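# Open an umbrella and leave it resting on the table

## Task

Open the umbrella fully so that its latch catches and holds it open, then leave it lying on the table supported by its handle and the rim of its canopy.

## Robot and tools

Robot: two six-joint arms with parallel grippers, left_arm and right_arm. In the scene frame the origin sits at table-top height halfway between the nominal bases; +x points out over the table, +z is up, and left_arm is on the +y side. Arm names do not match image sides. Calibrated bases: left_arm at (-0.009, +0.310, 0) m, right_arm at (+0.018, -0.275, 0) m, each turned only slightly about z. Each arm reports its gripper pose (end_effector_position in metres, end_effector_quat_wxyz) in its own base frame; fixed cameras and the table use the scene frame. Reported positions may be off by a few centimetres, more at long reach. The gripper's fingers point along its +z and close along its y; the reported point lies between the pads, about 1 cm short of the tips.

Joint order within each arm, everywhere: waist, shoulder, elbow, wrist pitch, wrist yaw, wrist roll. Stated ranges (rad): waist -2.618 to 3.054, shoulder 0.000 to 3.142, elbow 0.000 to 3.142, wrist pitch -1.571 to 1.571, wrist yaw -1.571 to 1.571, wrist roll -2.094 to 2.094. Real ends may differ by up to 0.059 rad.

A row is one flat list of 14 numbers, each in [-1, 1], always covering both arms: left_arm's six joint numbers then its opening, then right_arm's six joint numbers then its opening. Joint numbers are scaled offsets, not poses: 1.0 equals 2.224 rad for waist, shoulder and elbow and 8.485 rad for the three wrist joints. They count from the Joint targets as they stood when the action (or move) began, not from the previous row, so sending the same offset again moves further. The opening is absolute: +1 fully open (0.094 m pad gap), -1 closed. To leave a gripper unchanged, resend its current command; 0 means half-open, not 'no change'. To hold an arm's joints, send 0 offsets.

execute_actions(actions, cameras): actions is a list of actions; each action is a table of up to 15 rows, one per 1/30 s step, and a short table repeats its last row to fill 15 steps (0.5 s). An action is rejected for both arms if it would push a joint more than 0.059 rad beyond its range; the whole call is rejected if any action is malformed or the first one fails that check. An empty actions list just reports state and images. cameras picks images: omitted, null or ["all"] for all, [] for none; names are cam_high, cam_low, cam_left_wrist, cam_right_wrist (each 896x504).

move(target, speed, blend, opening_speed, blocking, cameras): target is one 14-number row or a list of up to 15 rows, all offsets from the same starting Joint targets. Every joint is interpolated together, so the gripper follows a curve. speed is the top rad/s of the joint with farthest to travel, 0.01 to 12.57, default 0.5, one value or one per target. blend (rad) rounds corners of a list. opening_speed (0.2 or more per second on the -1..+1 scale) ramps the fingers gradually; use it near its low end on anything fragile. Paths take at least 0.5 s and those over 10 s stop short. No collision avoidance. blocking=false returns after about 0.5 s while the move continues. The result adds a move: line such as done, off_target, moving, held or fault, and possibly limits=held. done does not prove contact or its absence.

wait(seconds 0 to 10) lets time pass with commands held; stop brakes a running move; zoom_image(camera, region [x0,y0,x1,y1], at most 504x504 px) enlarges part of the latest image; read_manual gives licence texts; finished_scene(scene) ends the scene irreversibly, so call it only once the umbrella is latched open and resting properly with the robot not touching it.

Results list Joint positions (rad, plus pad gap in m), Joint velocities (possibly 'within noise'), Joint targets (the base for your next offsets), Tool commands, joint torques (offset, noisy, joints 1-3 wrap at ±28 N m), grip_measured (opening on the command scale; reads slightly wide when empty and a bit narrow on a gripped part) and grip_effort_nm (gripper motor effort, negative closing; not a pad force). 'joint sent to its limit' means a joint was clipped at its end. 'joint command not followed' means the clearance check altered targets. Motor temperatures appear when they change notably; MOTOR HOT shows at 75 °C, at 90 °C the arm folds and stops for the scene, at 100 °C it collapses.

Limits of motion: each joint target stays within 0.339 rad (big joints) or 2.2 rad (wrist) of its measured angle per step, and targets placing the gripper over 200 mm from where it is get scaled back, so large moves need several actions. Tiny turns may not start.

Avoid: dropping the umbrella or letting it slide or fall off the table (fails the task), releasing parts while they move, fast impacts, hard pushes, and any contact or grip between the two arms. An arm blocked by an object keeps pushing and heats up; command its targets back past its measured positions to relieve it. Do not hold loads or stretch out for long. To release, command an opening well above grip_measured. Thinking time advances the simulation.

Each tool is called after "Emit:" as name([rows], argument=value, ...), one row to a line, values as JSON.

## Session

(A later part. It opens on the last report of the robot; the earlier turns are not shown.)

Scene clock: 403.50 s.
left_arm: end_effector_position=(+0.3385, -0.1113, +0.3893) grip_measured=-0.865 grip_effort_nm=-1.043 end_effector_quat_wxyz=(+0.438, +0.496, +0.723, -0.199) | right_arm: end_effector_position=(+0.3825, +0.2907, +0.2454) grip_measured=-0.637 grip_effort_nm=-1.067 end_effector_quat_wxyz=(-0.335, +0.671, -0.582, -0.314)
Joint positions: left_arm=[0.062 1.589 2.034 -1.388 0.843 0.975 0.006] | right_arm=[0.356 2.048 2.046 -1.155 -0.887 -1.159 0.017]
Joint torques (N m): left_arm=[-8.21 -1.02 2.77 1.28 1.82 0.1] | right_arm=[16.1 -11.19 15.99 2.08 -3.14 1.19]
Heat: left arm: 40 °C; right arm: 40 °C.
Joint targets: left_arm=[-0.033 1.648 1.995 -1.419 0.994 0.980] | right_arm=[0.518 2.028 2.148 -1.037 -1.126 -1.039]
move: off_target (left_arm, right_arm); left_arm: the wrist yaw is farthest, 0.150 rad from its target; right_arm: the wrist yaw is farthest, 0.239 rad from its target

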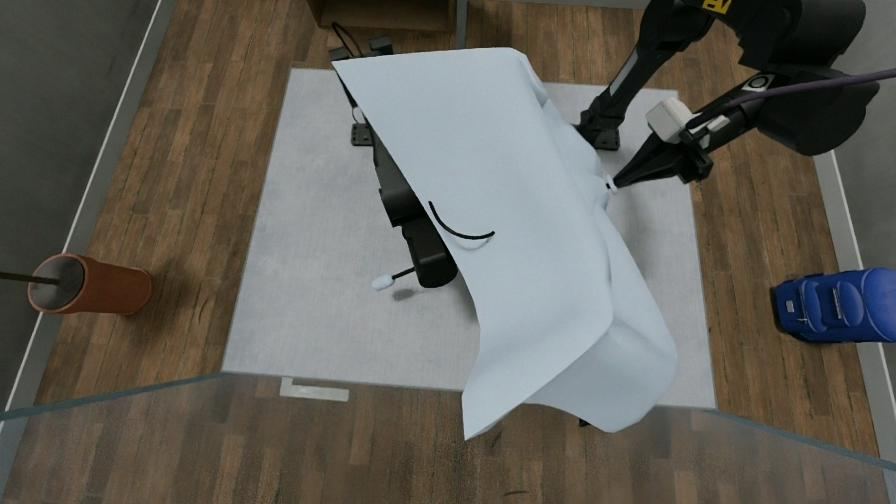

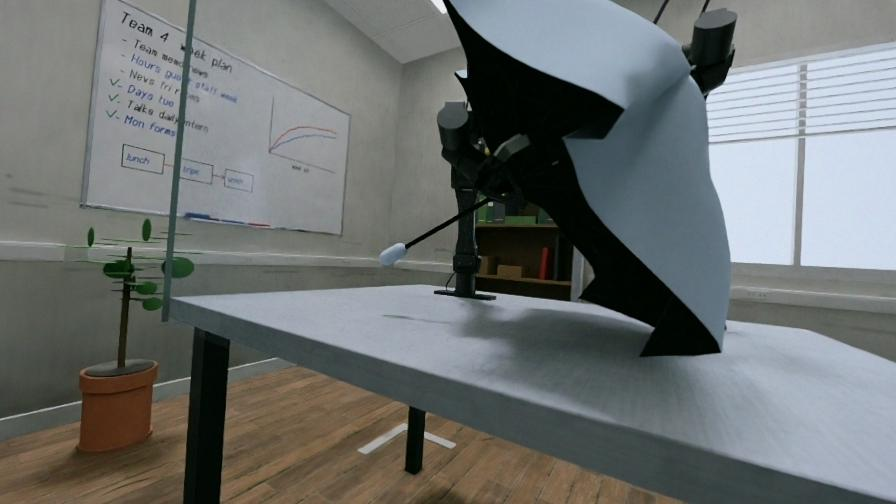

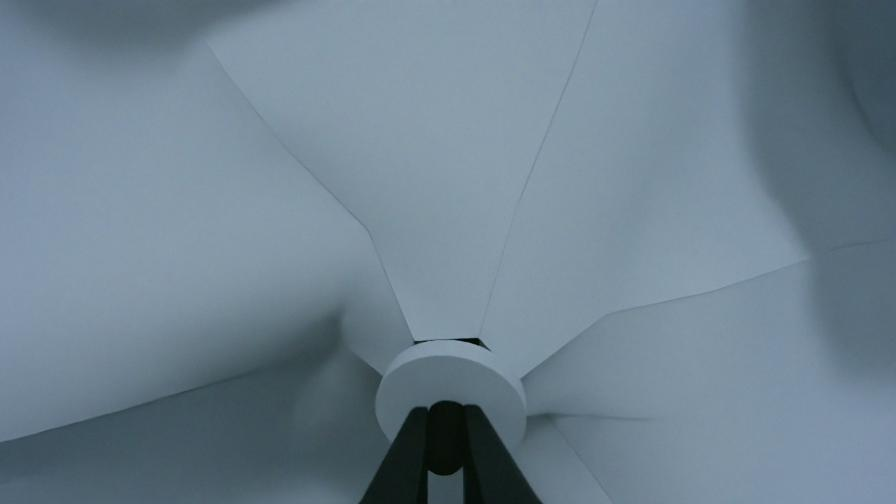

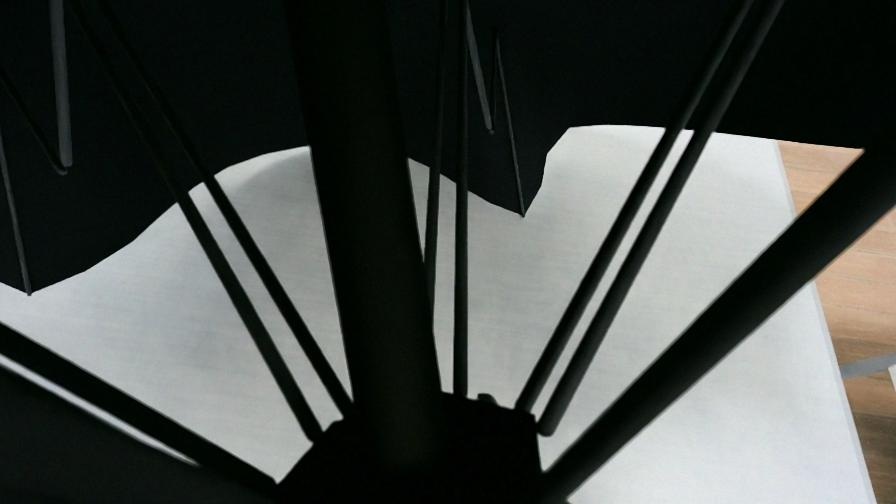

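Emit:
move(target=[-0.035,0.025,0,0,0.015,0,-1,0.06,0.0,0.08,0.01,-0.03,0.01,-1], speed=0.2)

Scene clock: 406.90 s.
left_arm: end_effector_position=(+0.3302, -0.1309, +0.4341) grip_measured=-0.856 grip_effort_nm=-1.033 end_effector_quat_wxyz=(+0.504, +0.518, +0.649, -0.238) | right_arm: end_effector_position=(+0.3479, +0.3139, +0.3107) grip_measured=-0.637 grip_effort_nm=-1.057 end_effector_quat_wxyz=(-0.347, +0.643, -0.546, -0.410)
Joint positions: left_arm=[0.063 1.586 2.087 -1.319 1.025 0.972 0.007] | right_arm=[0.389 2.053 2.209 -1.284 -1.083 -1.077 0.017]
Joint torques (N m): left_arm=[-14.95 3.7 -1.66 0.68 1.3 0.14] | right_arm=[26.13 -11.37 17.07 4.09 -3.85 1.21]
Heat: left arm: 40 °C; right arm: 43 °C.
Joint targets: left_arm=[-0.110 1.703 1.995 -1.419 1.121 0.979] | right_arm=[0.651 2.028 2.325 -0.952 -1.381 -0.954]
move: off_target (left_arm, right_arm); left_arm: the waist is farthest, 0.174 rad from its target; right_arm: the wrist pitch is farthest, 0.332 rad from its target

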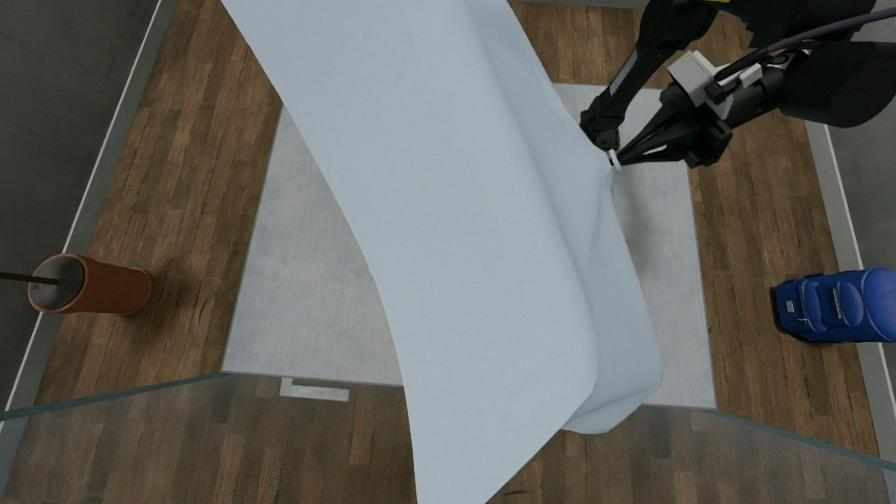

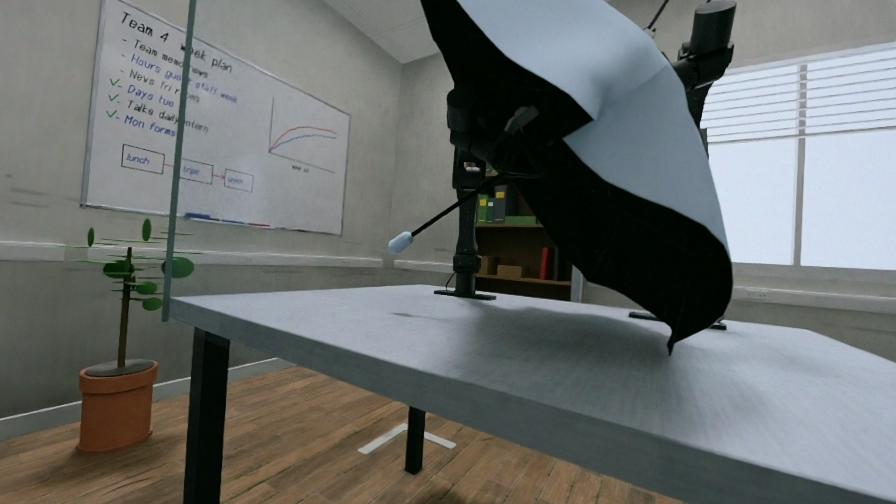

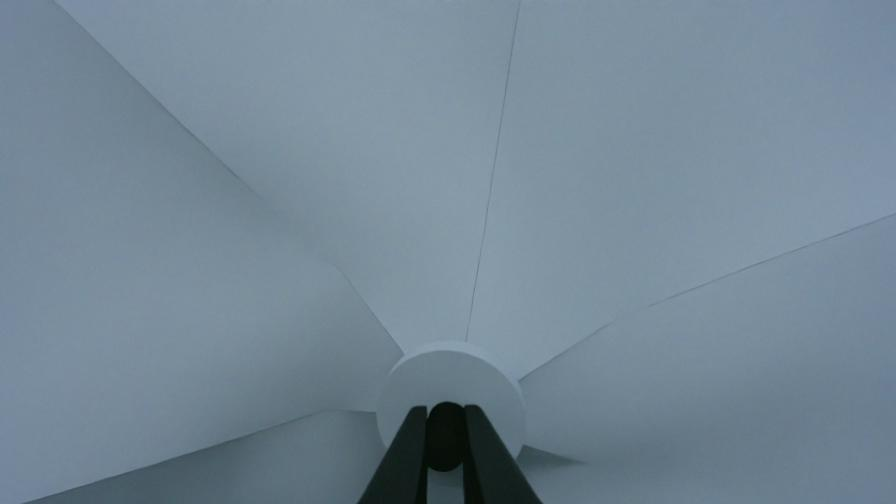

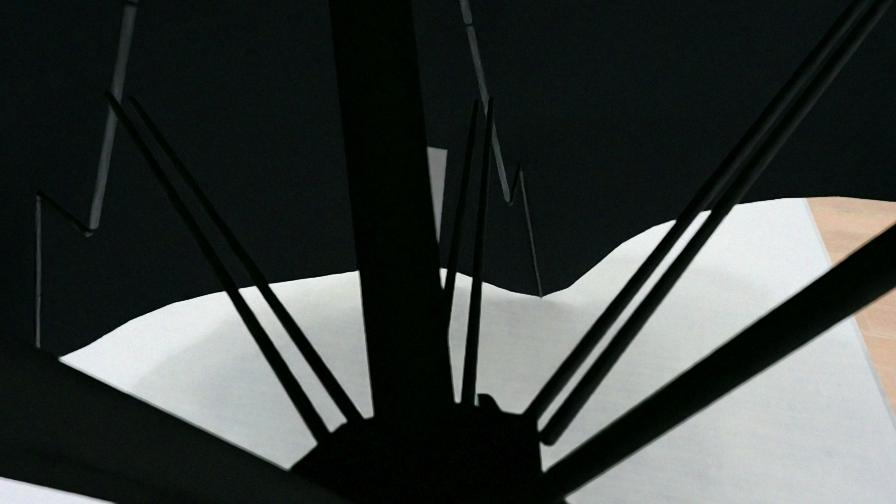

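Emit:
move(target=[-0.03,0.035,-0.04,-0.005,0.01,0,-1,-0.02,0.0,0.03,0.0,-0.015,0.01,-1], speed=0.2)

Scene clock: 410.13 s.
left_arm: end_effector_position=(+0.3244, -0.1466, +0.4410) grip_measured=-0.870 grip_effort_nm=-1.043 end_effector_quat_wxyz=(+0.518, +0.521, +0.597, -0.323) | right_arm: end_effector_position=(+0.3405, +0.3061, +0.3242) grip_measured=-0.637 grip_effort_nm=-1.067 end_effector_quat_wxyz=(-0.346, +0.639, -0.541, -0.424)
Joint positions: left_arm=[0.063 1.614 2.046 -1.284 1.225 0.981 0.006] | right_arm=[0.372 2.053 2.255 -1.369 -1.119 -1.109 0.017]
Joint torques (N m): left_arm=[-20.79 7.27 -5.44 -0.24 0.23 0.02] | right_arm=[23.36 -11.22 18.8 4.83 -4.89 2.38]
Motor temperatures (°C): left_arm=[38 38 40 36 38 31 32] | right_arm=[40 40 41 48 43 36 37]
Heat: left arm: 40 °C; right arm: 48 °C.
Joint targets: left_arm=[-0.177 1.781 1.906 -1.461 1.206 0.979] | right_arm=[0.607 2.028 2.392 -0.952 -1.508 -0.869]
move: off_target (left_arm, right_arm); left_arm: the waist is farthest, 0.239 rad from its target; right_arm: the wrist pitch is farthest, 0.417 rad from its target

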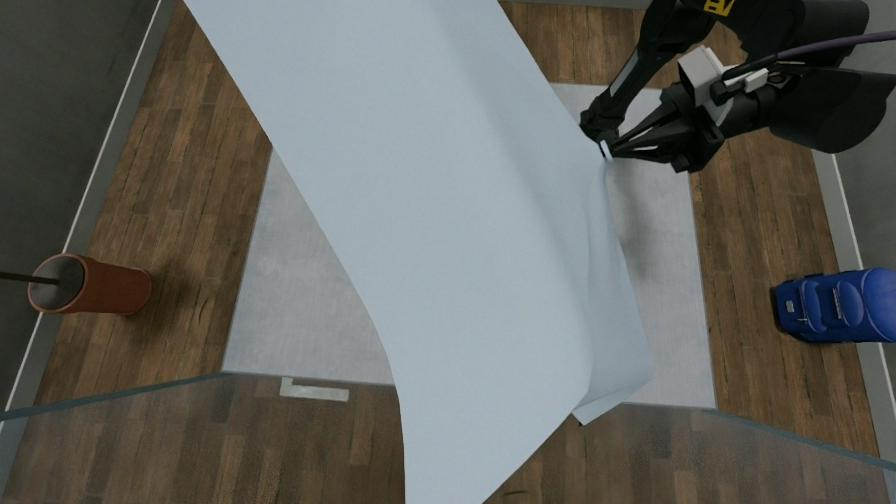

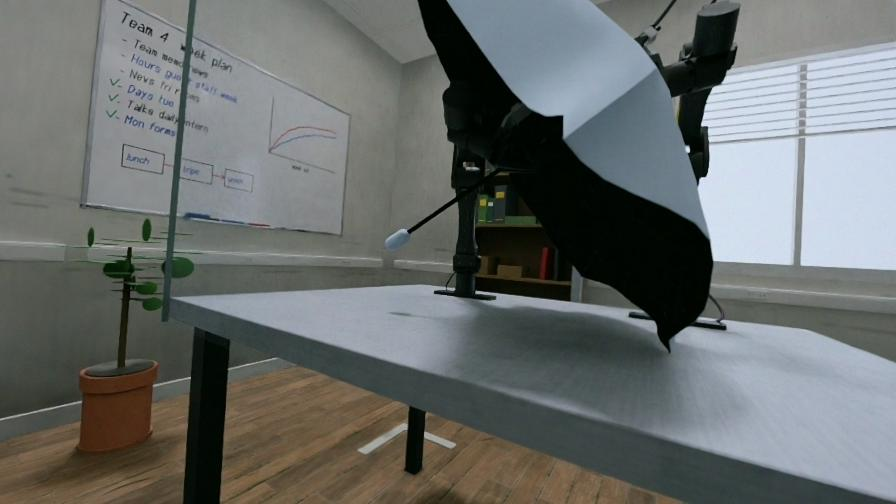

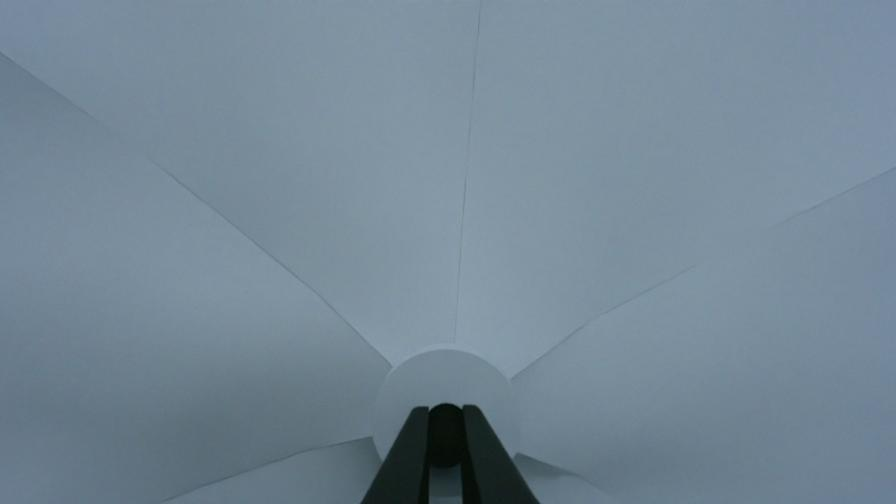

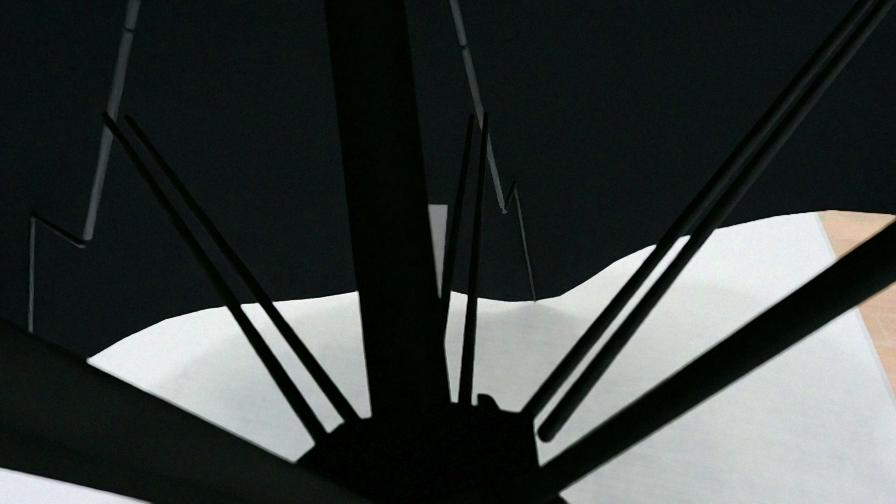

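Emit:
move(target=[-0.025,0.035,-0.04,0,0.0,0,-1,0.01,-0.025,0.035,0.005,-0.005,0.0,-1], speed=0.3, cameras=["cam_low","cam_right_wrist","cam_left_wrist"])

Scene clock: 414.47 s.
left_arm: end_effector_position=(+0.3223, -0.1573, +0.4409) grip_measured=-0.866 grip_effort_nm=-1.048 end_effector_quat_wxyz=(+0.517, +0.488, +0.517, -0.477) | right_arm: end_effector_position=(+0.3380, +0.2928, +0.3301) grip_measured=-0.631 grip_effort_nm=-1.057 end_effector_quat_wxyz=(-0.343, +0.640, -0.547, -0.416)
Joint positions: left_arm=[0.063 1.695 1.959 -1.277 1.558 1.024 0.006] | right_arm=[0.347 2.053 2.301 -1.463 -1.108 -1.159 0.017]
Joint torques (N m): left_arm=[-25.58 5.93 -5.34 -0.66 -2.93 -0.47] | right_arm=[23.91 -14.61 19.25 5.26 -4.78 2.43]
Motor temperatures (°C): left_arm=[41 38 40 36 38 31 32] | right_arm=[41 40 43 57 48 39 37]
Heat: left arm: 41 °C; right arm: 57 °C.
Joint targets: left_arm=[-0.232 1.859 1.816 -1.461 1.206 0.980] | right_arm=[0.587 1.985 2.445 -0.992 -1.485 -0.913]
move: off_target (left_arm, right_arm); left_arm: the wrist yaw is farthest, 0.352 rad from its target; right_arm: the wrist pitch is farthest, 0.553 rad from its target
Images, in order (width x height): cam_low 896x504, cam_left_wrist 896x504, cam_right_wrist 896x504.

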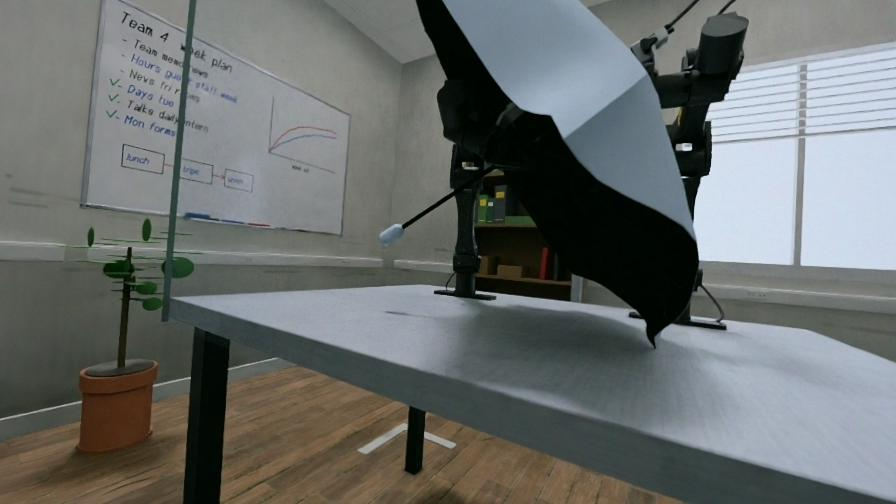

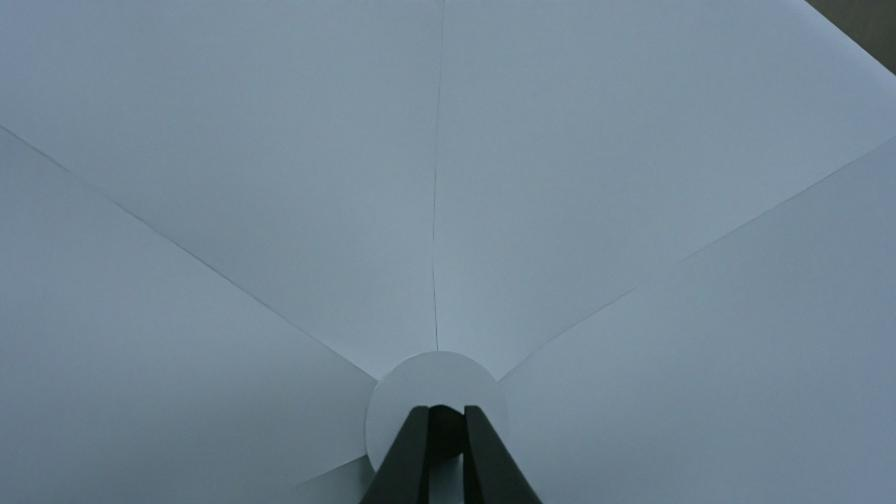

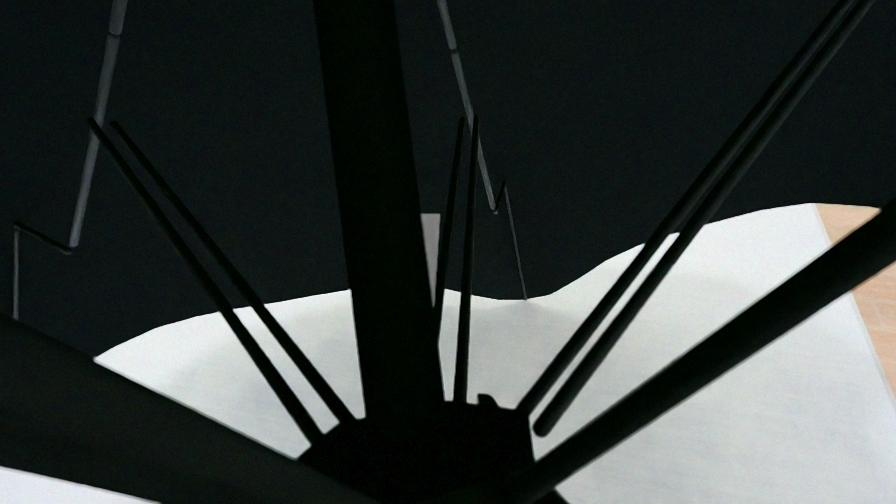

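Emit:
move(target=[0,0.0,0,0,0.02,0,-1,0.015,-0.01,0.02,0.0,0,-0.035,-1], speed=0.3, cameras=["cam_right_wrist","cam_low"])

Scene clock: 429.80 s.
left_arm: end_effector_position=(+0.3154, -0.1629, +0.4409) grip_measured=-0.862 grip_effort_nm=-1.043 end_effector_quat_wxyz=(+0.506, +0.484, +0.519, -0.491) | right_arm: end_effector_position=(+0.3304, +0.2906, +0.3333) grip_measured=-0.633 grip_effort_nm=-1.062 end_effector_quat_wxyz=(-0.345, +0.654, -0.531, -0.414)
Joint positions: left_arm=[0.046 1.693 1.959 -1.324 1.564 1.036 0.006] | right_arm=[0.347 2.053 2.319 -1.519 -1.114 -1.233 0.017]
Joint torques (N m): left_arm=[-24.14 6.22 -5.38 -0.21 -1.31 -0.61] | right_arm=[24.5 -15.65 19.97 5.25 -4.29 0.22]
Motor temperatures (°C): left_arm=[52 38 40 36 44 32 33] | right_arm=[45 41 48 83 58 44 37]
Heat: left arm: 52 °C; right arm: 83 °C. Fold the right arm in close to its base, or ease its load, before you think long.
Joint targets: left_arm=[-0.232 1.859 1.816 -1.461 1.376 0.980] | right_arm=[0.593 1.972 2.472 -1.045 -1.447 -1.212]
MOTOR HOT: the wrist pitch of the right arm reports 83 °C; the controller's stop level is 90 °C. To cool a motor, set the load down, stop pushing, or move to a pose that needs little force.
move: off_target (left_arm, right_arm); left_arm: the waist is farthest, 0.278 rad from its target; right_arm: the wrist pitch is farthest, 0.527 rad from its target
Images, in order (width x height): cam_low 896x504, cam_right_wrist 896x504.

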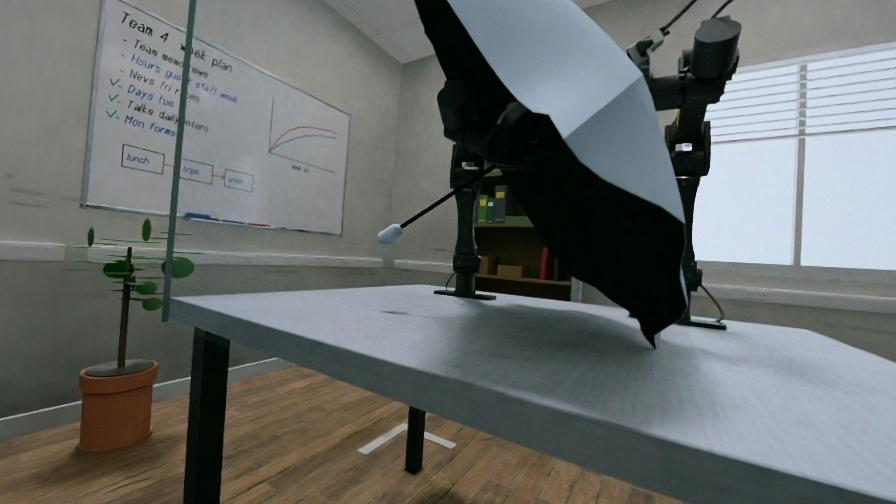

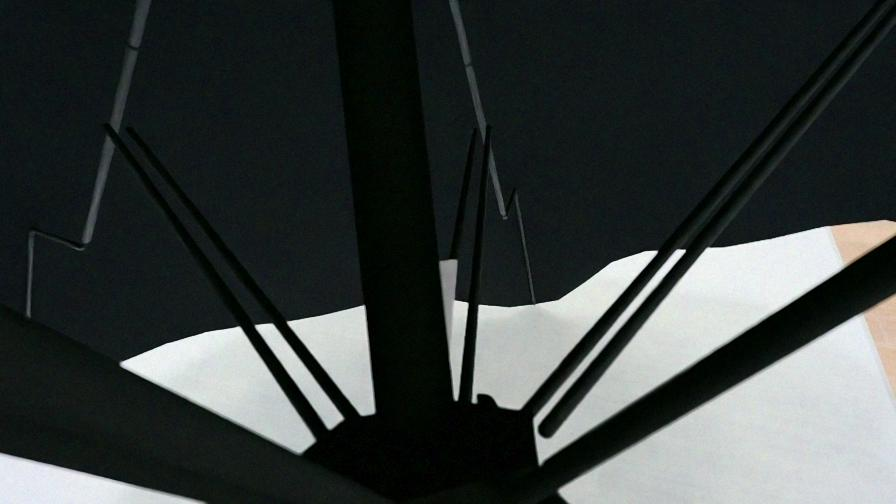

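Emit:
move(target=[0.075,-0.05,0.04,0,0.01,0,-1,-0.085,0.015,-0.05,-0.045,0.03,0,-1], speed=0.5, cameras=["cam_right_wrist"])

Scene clock: 433.80 s.
left_arm: end_effector_position=(+0.3078, -0.1633, +0.4476) grip_measured=-0.862 grip_effort_nm=-1.033 end_effector_quat_wxyz=(+0.507, +0.485, +0.517, -0.491) | right_arm: end_effector_position=(+0.3253, +0.2826, +0.3296) grip_measured=-0.640 grip_effort_nm=-1.072 end_effector_quat_wxyz=(-0.328, +0.650, -0.542, -0.420)
Joint positions: left_arm=[0.046 1.674 1.966 -1.34 1.567 1.033 0.006] | right_arm=[0.334 2.053 2.319 -1.588 -1.109 -1.262 0.017]
Joint torques (N m): left_arm=[-9.63 -0.84 1.35 -0.05 -0.5 -0.55] | right_arm=[7.01 -12.83 9.7 2.23 -1.49 0.51]
Motor temperatures (°C): left_arm=[53 38 40 36 43 32 33] | right_arm=[46 42 47 82 58 42 37]
Heat: left arm: 53 °C; right arm: 82 °C. Fold the right arm in close to its base, or ease its load, before you think long.
Joint targets: left_arm=[-0.066 1.748 1.906 -1.461 1.461 0.980] | right_arm=[0.404 2.005 2.361 -1.427 -1.192 -1.212]
MOTOR HOT: still on. The wrist pitch of the right arm reports 82 °C.
move: off_target (left_arm, right_arm); left_arm: the wrist pitch is farthest, 0.121 rad from its target; right_arm: the wrist pitch is farthest, 0.161 rad from its target

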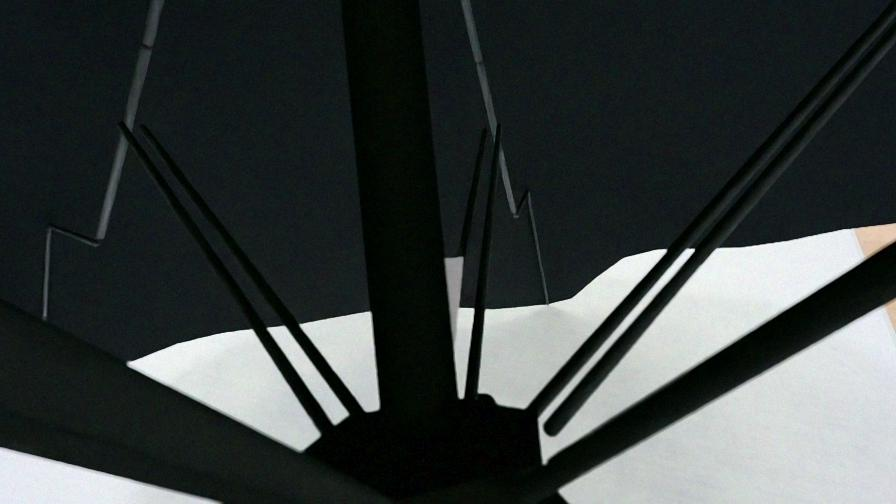

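Emit:
move(target=[0.03,-0.02,0.01,0,0.0,0,-1,-0.025,0.01,-0.01,-0.013,0.008,0,-1], speed=0.5, cameras=[])

Emit:
wait(seconds=10, cameras=["cam_left_wrist","cam_low"])

Scene clock: 439.03 s.
left_arm: end_effector_position=(+0.3067, -0.1628, +0.4487) grip_measured=-0.862 grip_effort_nm=-1.043 end_effector_quat_wxyz=(+0.507, +0.484, +0.517, -0.491) | right_arm: end_effector_position=(+0.3258, +0.2810, +0.3291) grip_measured=-0.640 grip_effort_nm=-1.062 end_effector_quat_wxyz=(-0.328, +0.649, -0.544, -0.419)
Joint positions: left_arm=[0.048 1.67 1.966 -1.34 1.567 1.028 0.006] | right_arm=[0.33 2.053 2.319 -1.593 -1.106 -1.266 0.017]
Joint torques (N m): left_arm=[-4.01 -3.64 3.03 -0.05 -0.5 -0.5] | right_arm=[1.87 -11.02 7.66 1.24 -0.75 0.54]
Motor temperatures (°C): left_arm=[49 37 40 35 42 32 33] | right_arm=[43 42 45 74 54 40 37]
Heat: left arm: 49 °C; right arm: 74 °C. Fold the right arm in close to its base, or ease its load, before you think long.
Joint targets: left_arm=[0.001 1.703 1.928 -1.461 1.461 0.980] | right_arm=[0.348 2.027 2.339 -1.537 -1.125 -1.212]
MOTOR HOT: still on. The wrist pitch of the right arm reports 74 °C.
move: off_target (left_arm, right_arm); left_arm: the wrist pitch is farthest, 0.121 rad from its target; right_arm: the wrist pitch is farthest, 0.056 rad from its target

Scene clock: 449.03 s.
left_arm: end_effector_position=(+0.3067, -0.1628, +0.4487) grip_measured=-0.862 grip_effort_nm=-1.038 end_effector_quat_wxyz=(+0.507, +0.484, +0.517, -0.491) | right_arm: end_effector_position=(+0.3258, +0.2810, +0.3291) grip_measured=-0.640 grip_effort_nm=-1.057 end_effector_quat_wxyz=(-0.328, +0.649, -0.544, -0.419)
Joint positions: left_arm=[0.048 1.67 1.966 -1.34 1.567 1.028 0.006] | right_arm=[0.33 2.053 2.319 -1.593 -1.106 -1.266 0.017]
Joint torques (N m): left_arm=[-4.01 -3.66 3.06 -0.05 -0.5 -0.5] | right_arm=[1.83 -11 7.72 1.25 -0.76 0.54]
Motor temperatures (°C): left_arm=[44 37 40 35 40 32 33] | right_arm=[40 41 43 63 49 39 37]
Heat: left arm: 44 °C; right arm: 63 °C.
Joint targets: left_arm=[0.001 1.703 1.928 -1.461 1.461 0.980] | right_arm=[0.348 2.027 2.339 -1.537 -1.125 -1.212]
Tool commands: left_gripper/opening=-1.0 right_gripper/opening=-1.0
MOTOR HOT: cleared for the motors of the right arm.
wait: 10.00 s; at rest by 0.17 s
Images, in order (width x height): cam_low 896x504, cam_left_wrist 896x504.

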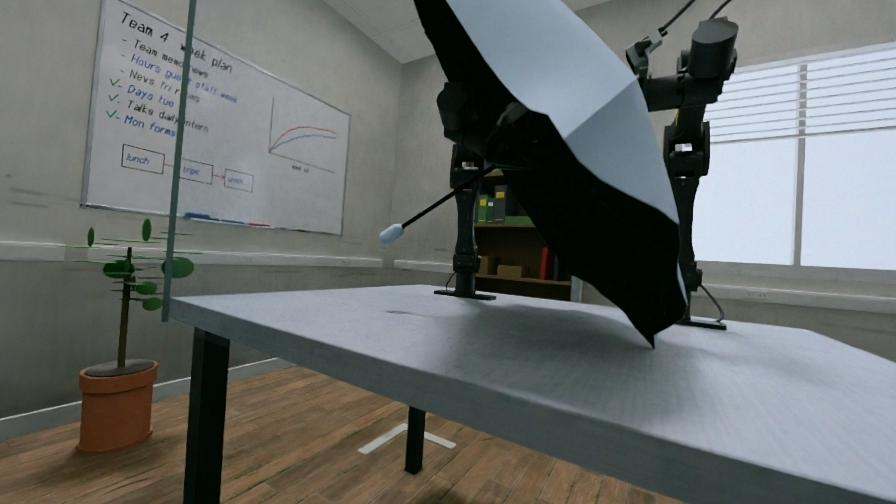

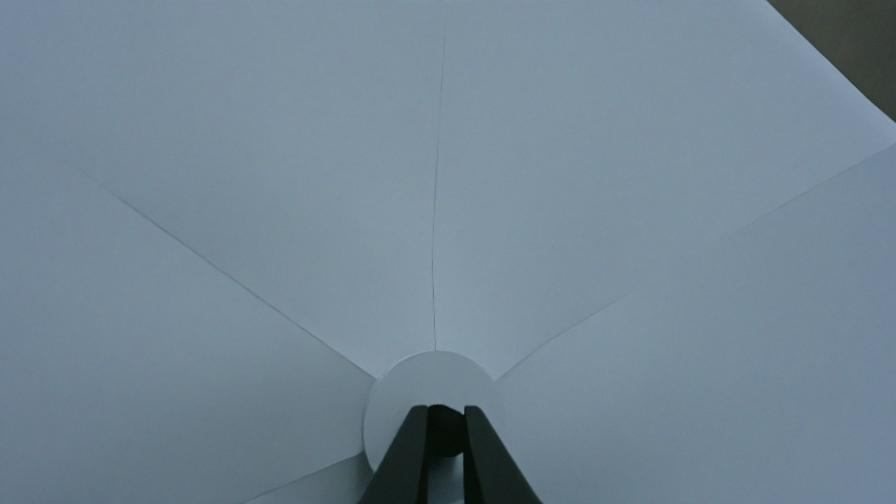

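Emit:
move(target=[-0.10,0.063,-0.045,0,0.0,0,-1,0.108,-0.0225,0.058,0.012,-0.033,-0.005,-1], speed=0.4, cameras=["cam_right_wrist","cam_left_wrist"])

Scene clock: 451.63 s.
left_arm: end_effector_position=(+0.3079, -0.1686, +0.4438) grip_measured=-0.861 grip_effort_nm=-1.038 end_effector_quat_wxyz=(+0.498, +0.485, +0.517, -0.500) | right_arm: end_effector_position=(+0.3226, +0.2856, +0.3350) grip_measured=-0.641 grip_effort_nm=-1.062 end_effector_quat_wxyz=(-0.337, +0.656, -0.529, -0.420)
Joint positions: left_arm=[0.028 1.682 1.959 -1.339 1.567 1.028 0.007] | right_arm=[0.341 2.053 2.334 -1.59 -1.119 -1.278 0.017]
Joint torques (N m): left_arm=[-21.67 5.91 -4.49 -0.06 -0.5 -0.5] | right_arm=[24.65 -15.04 18.06 2.18 -3.75 0.25]
Motor temperatures (°C): left_arm=[44 37 40 35 40 32 33] | right_arm=[40 41 42 62 48 38 37]
Heat: left arm: 44 °C; right arm: 62 °C.
Joint targets: left_arm=[-0.222 1.843 1.828 -1.461 1.460 0.979] | right_arm=[0.588 1.977 2.468 -1.435 -1.405 -1.254]
move: off_target (left_arm, right_arm); left_arm: the waist is farthest, 0.250 rad from its target; right_arm: the wrist yaw is farthest, 0.286 rad from its target
Images, in order (width x height): cam_left_wrist 896x504, cam_right_wrist 896x504.

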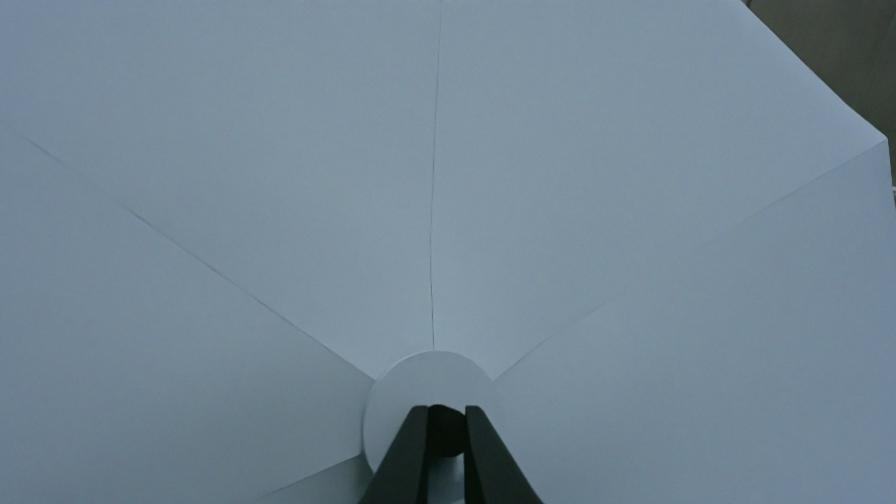

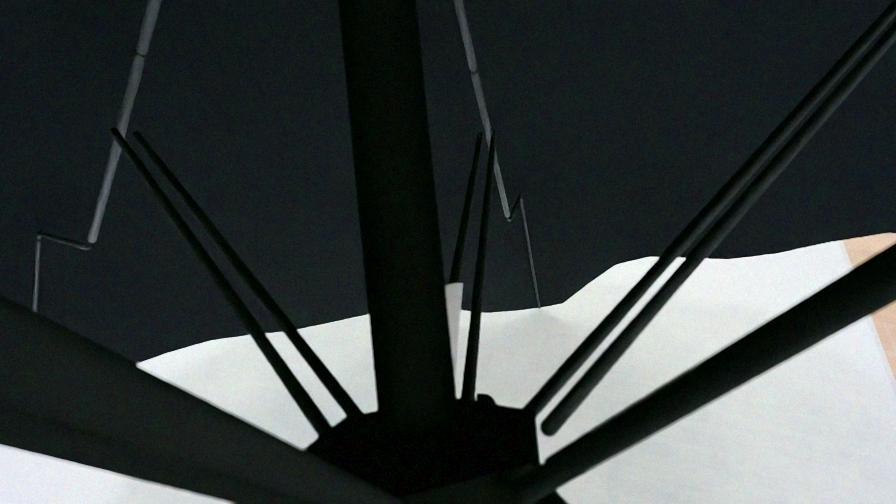

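Emit:
move(target=[-0.02,0.045,-0.045,0,0.0,0,-1,0.01,-0.045,0.05,0.0,-0.015,-0.005,-1], speed=0.4, cameras=["cam_right_wrist"])

Scene clock: 453.87 s.
left_arm: end_effector_position=(+0.3089, -0.1745, +0.4380) grip_measured=-0.859 grip_effort_nm=-1.033 end_effector_quat_wxyz=(+0.494, +0.490, +0.511, -0.504) | right_arm: end_effector_position=(+0.3268, +0.2812, +0.3371) grip_measured=-0.637 grip_effort_nm=-1.062 end_effector_quat_wxyz=(-0.348, +0.664, -0.524, -0.405)
Joint positions: left_arm=[0.009 1.686 1.938 -1.312 1.567 1.03 0.007] | right_arm=[0.329 2.053 2.35 -1.591 -1.106 -1.304 0.017]
Joint torques (N m): left_arm=[-23.84 13.3 -11.02 -0.33 -0.51 -0.54] | right_arm=[21.38 -19.81 21.87 1.85 -4.19 0.08]
Motor temperatures (°C): left_arm=[45 37 40 35 39 32 33] | right_arm=[41 41 43 61 50 38 37]
Heat: left arm: 45 °C; right arm: 61 °C.
Joint targets: left_arm=[-0.266 1.943 1.728 -1.461 1.460 0.979] | right_arm=[0.544 1.919 2.525 -1.472 -1.431 -1.299]
move: off_target (left_arm, right_arm); left_arm: the waist is farthest, 0.275 rad from its target; right_arm: the wrist yaw is farthest, 0.426 rad from its target

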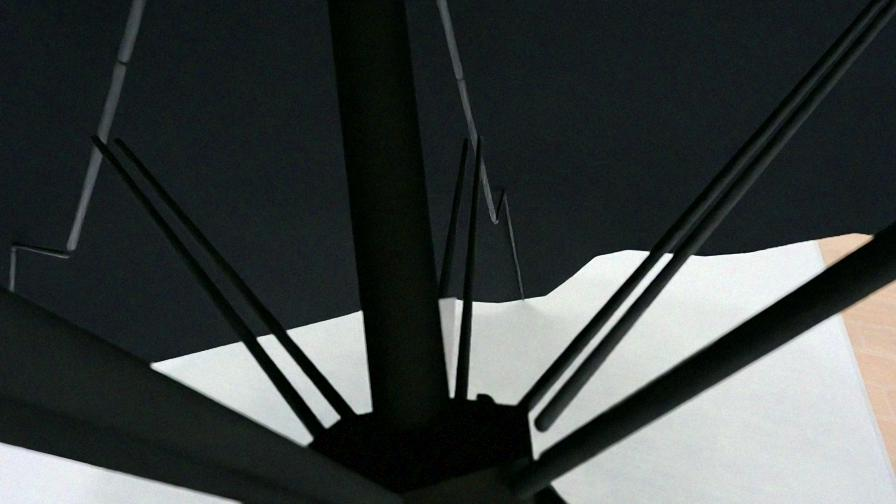

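Emit:
move(target=[-0.01,0.045,-0.045,0,0.0,0,-1,0.025,-0.025,0.02,0.0,-0.01,-0.003,-1], speed=0.4, cameras=["cam_right_wrist"])

Scene clock: 455.97 s.
left_arm: end_effector_position=(+0.3103, -0.1765, +0.4329) grip_measured=-0.857 grip_effort_nm=-1.038 end_effector_quat_wxyz=(+0.492, +0.491, +0.510, -0.507) | right_arm: end_effector_position=(+0.3294, +0.2781, +0.3355) grip_measured=-0.634 grip_effort_nm=-1.062 end_effector_quat_wxyz=(-0.350, +0.668, -0.523, -0.397)
Joint positions: left_arm=[0.002 1.688 1.918 -1.297 1.568 1.034 0.007] | right_arm=[0.322 2.053 2.35 -1.592 -1.096 -1.321 0.017]
Joint torques (N m): left_arm=[-22.28 16.59 -14.8 -0.3 -0.39 -0.5] | right_arm=[21.07 -20.64 21.16 1.59 -4.13 -0.01]
Motor temperatures (°C): left_arm=[47 38 40 35 39 32 33] | right_arm=[42 42 45 60 51 38 37]
Heat: left arm: 47 °C; right arm: 60 °C.
Joint targets: left_arm=[-0.255 1.988 1.661 -1.442 1.473 0.986] | right_arm=[0.533 1.909 2.517 -1.501 -1.415 -1.323]
move: off_target (left_arm, right_arm); left_arm: the shoulder is farthest, 0.355 rad from its target; right_arm: the wrist yaw is farthest, 0.420 rad from its target

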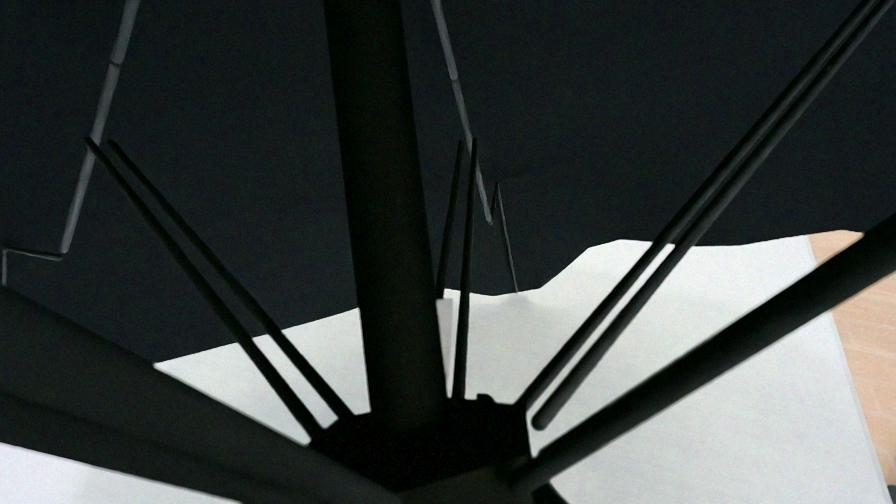

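Emit:
move(target=[0,0,0,0,0.0,0,-1,0.02,-0.005,0.01,0.0,-0.0218,-0.0,-1], speed=0.4, cameras=["cam_right_wrist"])

Scene clock: 459.57 s.
left_arm: end_effector_position=(+0.3104, -0.1768, +0.4331) grip_measured=-0.857 grip_effort_nm=-1.033 end_effector_quat_wxyz=(+0.493, +0.493, +0.509, -0.506) | right_arm: end_effector_position=(+0.3294, +0.2779, +0.3362) grip_measured=-0.633 grip_effort_nm=-1.062 end_effector_quat_wxyz=(-0.352, +0.667, -0.522, -0.398)
Joint positions: left_arm=[0.001 1.688 1.918 -1.293 1.568 1.034 0.007] | right_arm=[0.321 2.053 2.35 -1.592 -1.101 -1.323 0.017]
Joint torques (N m): left_arm=[-22.16 16.58 -14.78 -0.34 -0.39 -0.5] | right_arm=[20.68 -19.1 19.77 1.45 -4.94 0.01]
Motor temperatures (°C): left_arm=[48 39 41 35 39 32 33] | right_arm=[43 43 47 58 54 38 37]
Heat: left arm: 48 °C; right arm: 58 °C.
Joint targets: left_arm=[-0.254 1.988 1.661 -1.442 1.473 0.986] | right_arm=[0.528 1.928 2.503 -1.518 -1.494 -1.323]
move: off_target (left_arm, right_arm); left_arm: the shoulder is farthest, 0.300 rad from its target; right_arm: the wrist yaw is farthest, 0.499 rad from its target

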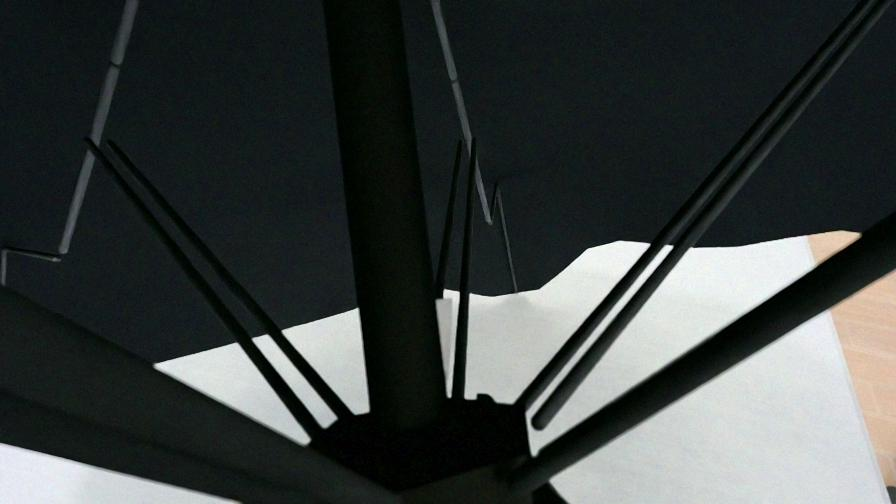

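Emit:
execute_actions([
  [[0,0,0,0,0,0,-1,0.02,-0.01,0.01,0,0,0.03,-1],[0,0,0,0,0,0,-1,0.02,-0.01,0.01,0,0,0.03,-1],[0,0,0,0,0,0,-1,0.02,-0.01,0.01,0,0,0.03,-1],[0,0,0,0,0,0,-1,0.02,-0.01,0.01,0,0,-0.03,-1],[0,0,0,0,0,0,-1,0.02,-0.01,0.01,0,0,-0.03,-1],[0,0,0,0,0,0,-1,0.02,-0.01,0.01,0,0,-0.03,-1],[0,0,0,0,0,0,-1,0.02,-0.01,0.01,0.03,0,0,-1],[0,0,0,0,0,0,-1,0.02,-0.01,0.01,0.03,0,0.03,-1],[0,0,0,0,0,0,-1,0.02,-0.01,0.01,0.03,0,0.03,-1],[0,0,0,0,0,0,-1,0.02,-0.01,0.01,0,0,-0.03,-1],[0,0,0,0,0,0,-1,0.02,-0.01,0.01,0,0,-0.03,-1],[0,0,0,0,0,0,-1,0.02,-0.01,0.01,0,0,-0.03,-1],[0,0,0,0,0,0,-1,0.02,-0.01,0.01,0,0,0,-1]],
  [[0,0,0,0,0,0,-1,0.01,-0.01,0.01,0,0,0.03,-1],[0,0,0,0,0,0,-1,0.01,-0.01,0.01,0,0,0.03,-1],[0,0,0,0,0,0,-1,0.01,-0.01,0.01,0,0,0.03,-1],[0,0,0,0,0,0,-1,0.01,-0.01,0.01,0,0,-0.03,-1],[0,0,0,0,0,0,-1,0.01,-0.01,0.01,0,0,-0.03,-1],[0,0,0,0,0,0,-1,0.01,-0.01,0.01,0,0,-0.03,-1],[0,0,0,0,0,0,-1,0.01,-0.01,0.01,0,0,0,-1]],
], cameras=["cam_right_wrist"])

Scene clock: 466.27 s.
left_arm: end_effector_position=(+0.3048, -0.1844, +0.4296) grip_measured=-0.852 grip_effort_nm=-1.043 end_effector_quat_wxyz=(+0.478, +0.491, +0.510, -0.520) | right_arm: end_effector_position=(+0.3330, +0.2734, +0.3355) grip_measured=-0.615 grip_effort_nm=-1.057 end_effector_quat_wxyz=(-0.363, +0.678, -0.510, -0.385)
Joint positions: left_arm=[-0.023 1.688 1.908 -1.319 1.568 1.039 0.007] | right_arm=[0.308 2.053 2.35 -1.593 -1.096 -1.374 0.018]
Joint torques (N m): left_arm=[-20.01 16.59 -13.98 -0.1 -0.38 -0.56] | right_arm=[22.99 -20.07 20.4 1.29 -4.09 0.42]
Motor temperatures (°C): left_arm=[51 40 42 35 38 32 33] | right_arm=[44 45 49 56 60 37 37]
Heat: left arm: 51 °C; right arm: 60 °C.
Joint targets: left_arm=[-0.254 1.988 1.661 -1.442 1.473 0.986] | right_arm=[0.539 1.916 2.509 -1.534 -1.412 -1.332]

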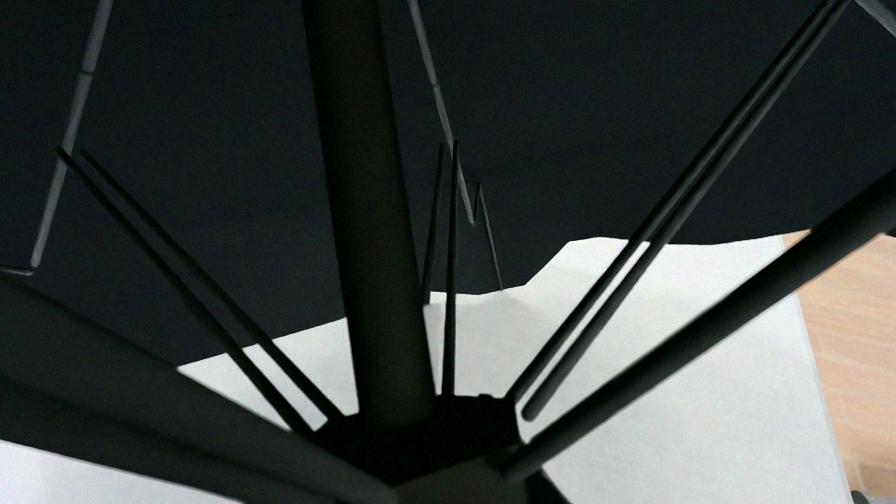

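Emit:
execute_actions([
  [[-0.02,0,0,0,0,0,-1,0.015,-0.01,0.01,0,0,0.04,-1],[-0.02,0,0,0,0,0,-1,0.015,-0.01,0.01,0,0,0.04,-1],[-0.02,0,0,0,0,0,-1,0.015,-0.01,0.01,0,0,0.04,-1],[-0.02,0,0,0,0,0,-1,0.015,-0.01,0.01,0,0,-0.04,-1],[-0.02,0,0,0,0,0,-1,0.015,-0.01,0.01,0,0,-0.04,-1],[-0.02,0,0,0,0,0,-1,0.015,-0.01,0.01,0,0,-0.04,-1],[-0.02,0,0,0,0,0,-1,0.015,-0.01,0.01,0,0,0.04,-1],[-0.02,0,0,0,0,0,-1,0.015,-0.01,0.01,0,0,0.04,-1],[-0.02,0,0,0,0,0,-1,0.015,-0.01,0.01,0,0,0.04,-1],[-0.02,0,0,0,0,0,-1,0.015,-0.01,0.01,0,0,-0.04,-1],[-0.02,0,0,0,0,0,-1,0.015,-0.01,0.01,0,0,-0.04,-1],[-0.02,0,0,0,0,0,-1,0.015,-0.01,0.01,0,0,-0.04,-1],[-0.02,0,0,0,0,0,-1,0.015,-0.01,0.01,0,0,0,-1]],
  [[-0.01,0,0,0,0,0,-1,0.01,-0.01,0.01,0,0,0.04,-1],[-0.01,0,0,0,0,0,-1,0.01,-0.01,0.01,0,0,0.04,-1],[-0.01,0,0,0,0,0,-1,0.01,-0.01,0.01,0,0,0.04,-1],[-0.01,0,0,0,0,0,-1,0.01,-0.01,0.01,0,0,-0.04,-1],[-0.01,0,0,0,0,0,-1,0.01,-0.01,0.01,0,0,-0.04,-1],[-0.01,0,0,0,0,0,-1,0.01,-0.01,0.01,0,0,-0.04,-1],[-0.01,0,0,0,0,0,-1,0.01,-0.01,0.01,0,0,0.04,-1],[-0.01,0,0,0,0,0,-1,0.01,-0.01,0.01,0,0,0.04,-1],[-0.01,0,0,0,0,0,-1,0.01,-0.01,0.01,0,0,0.04,-1],[-0.01,0,0,0,0,0,-1,0.01,-0.01,0.01,0,0,-0.04,-1],[-0.01,0,0,0,0,0,-1,0.01,-0.01,0.01,0,0,-0.04,-1],[-0.01,0,0,0,0,0,-1,0.01,-0.01,0.01,0,0,-0.04,-1],[-0.01,0,0,0,0,0,-1,0.01,-0.01,0.01,0,0,0,-1]],
], cameras=["cam_right_wrist"])

Scene clock: 481.07 s.
left_arm: end_effector_position=(+0.2746, -0.2099, +0.4090) grip_measured=-0.825 grip_effort_nm=-1.043 end_effector_quat_wxyz=(+0.363, +0.431, +0.562, -0.606) | right_arm: end_effector_position=(+0.3439, +0.2603, +0.3382) grip_measured=-0.552 grip_effort_nm=-1.062 end_effector_quat_wxyz=(-0.412, +0.739, -0.437, -0.307)
Joint positions: left_arm=[-0.114 1.692 1.85 -1.551 1.568 1.016 0.008] | right_arm=[0.279 2.051 2.384 -1.594 -1.051 -1.614 0.021]
Joint torques (N m): left_arm=[-17.92 16.42 -9.2 1.93 -0.32 -0.29] | right_arm=[25.06 -20.57 18.07 1.24 -3.75 2.27]
Motor temperatures (°C): left_arm=[52 41 43 35 38 32 33] | right_arm=[47 48 53 53 63 38 37]
Heat: left arm: 52 °C; right arm: 63 °C.
Joint targets: left_arm=[-0.321 1.988 1.661 -1.442 1.473 0.986] | right_arm=[0.530 1.907 2.517 -1.547 -1.340 -1.385]

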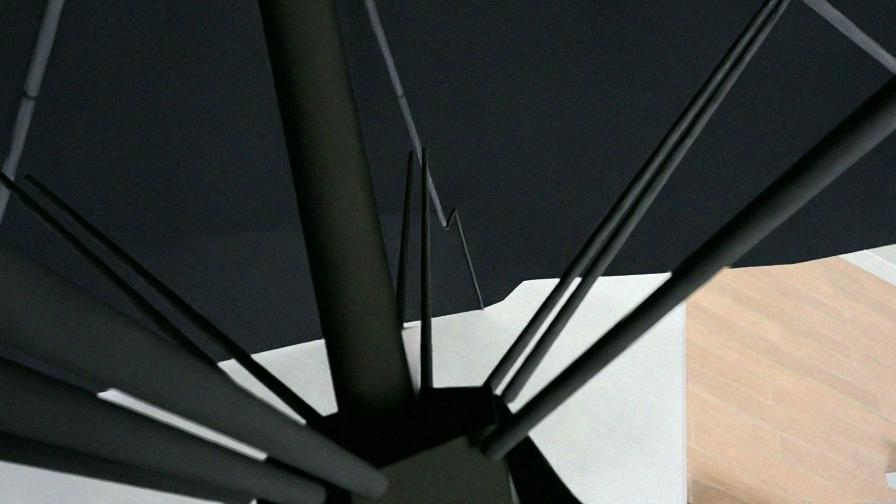

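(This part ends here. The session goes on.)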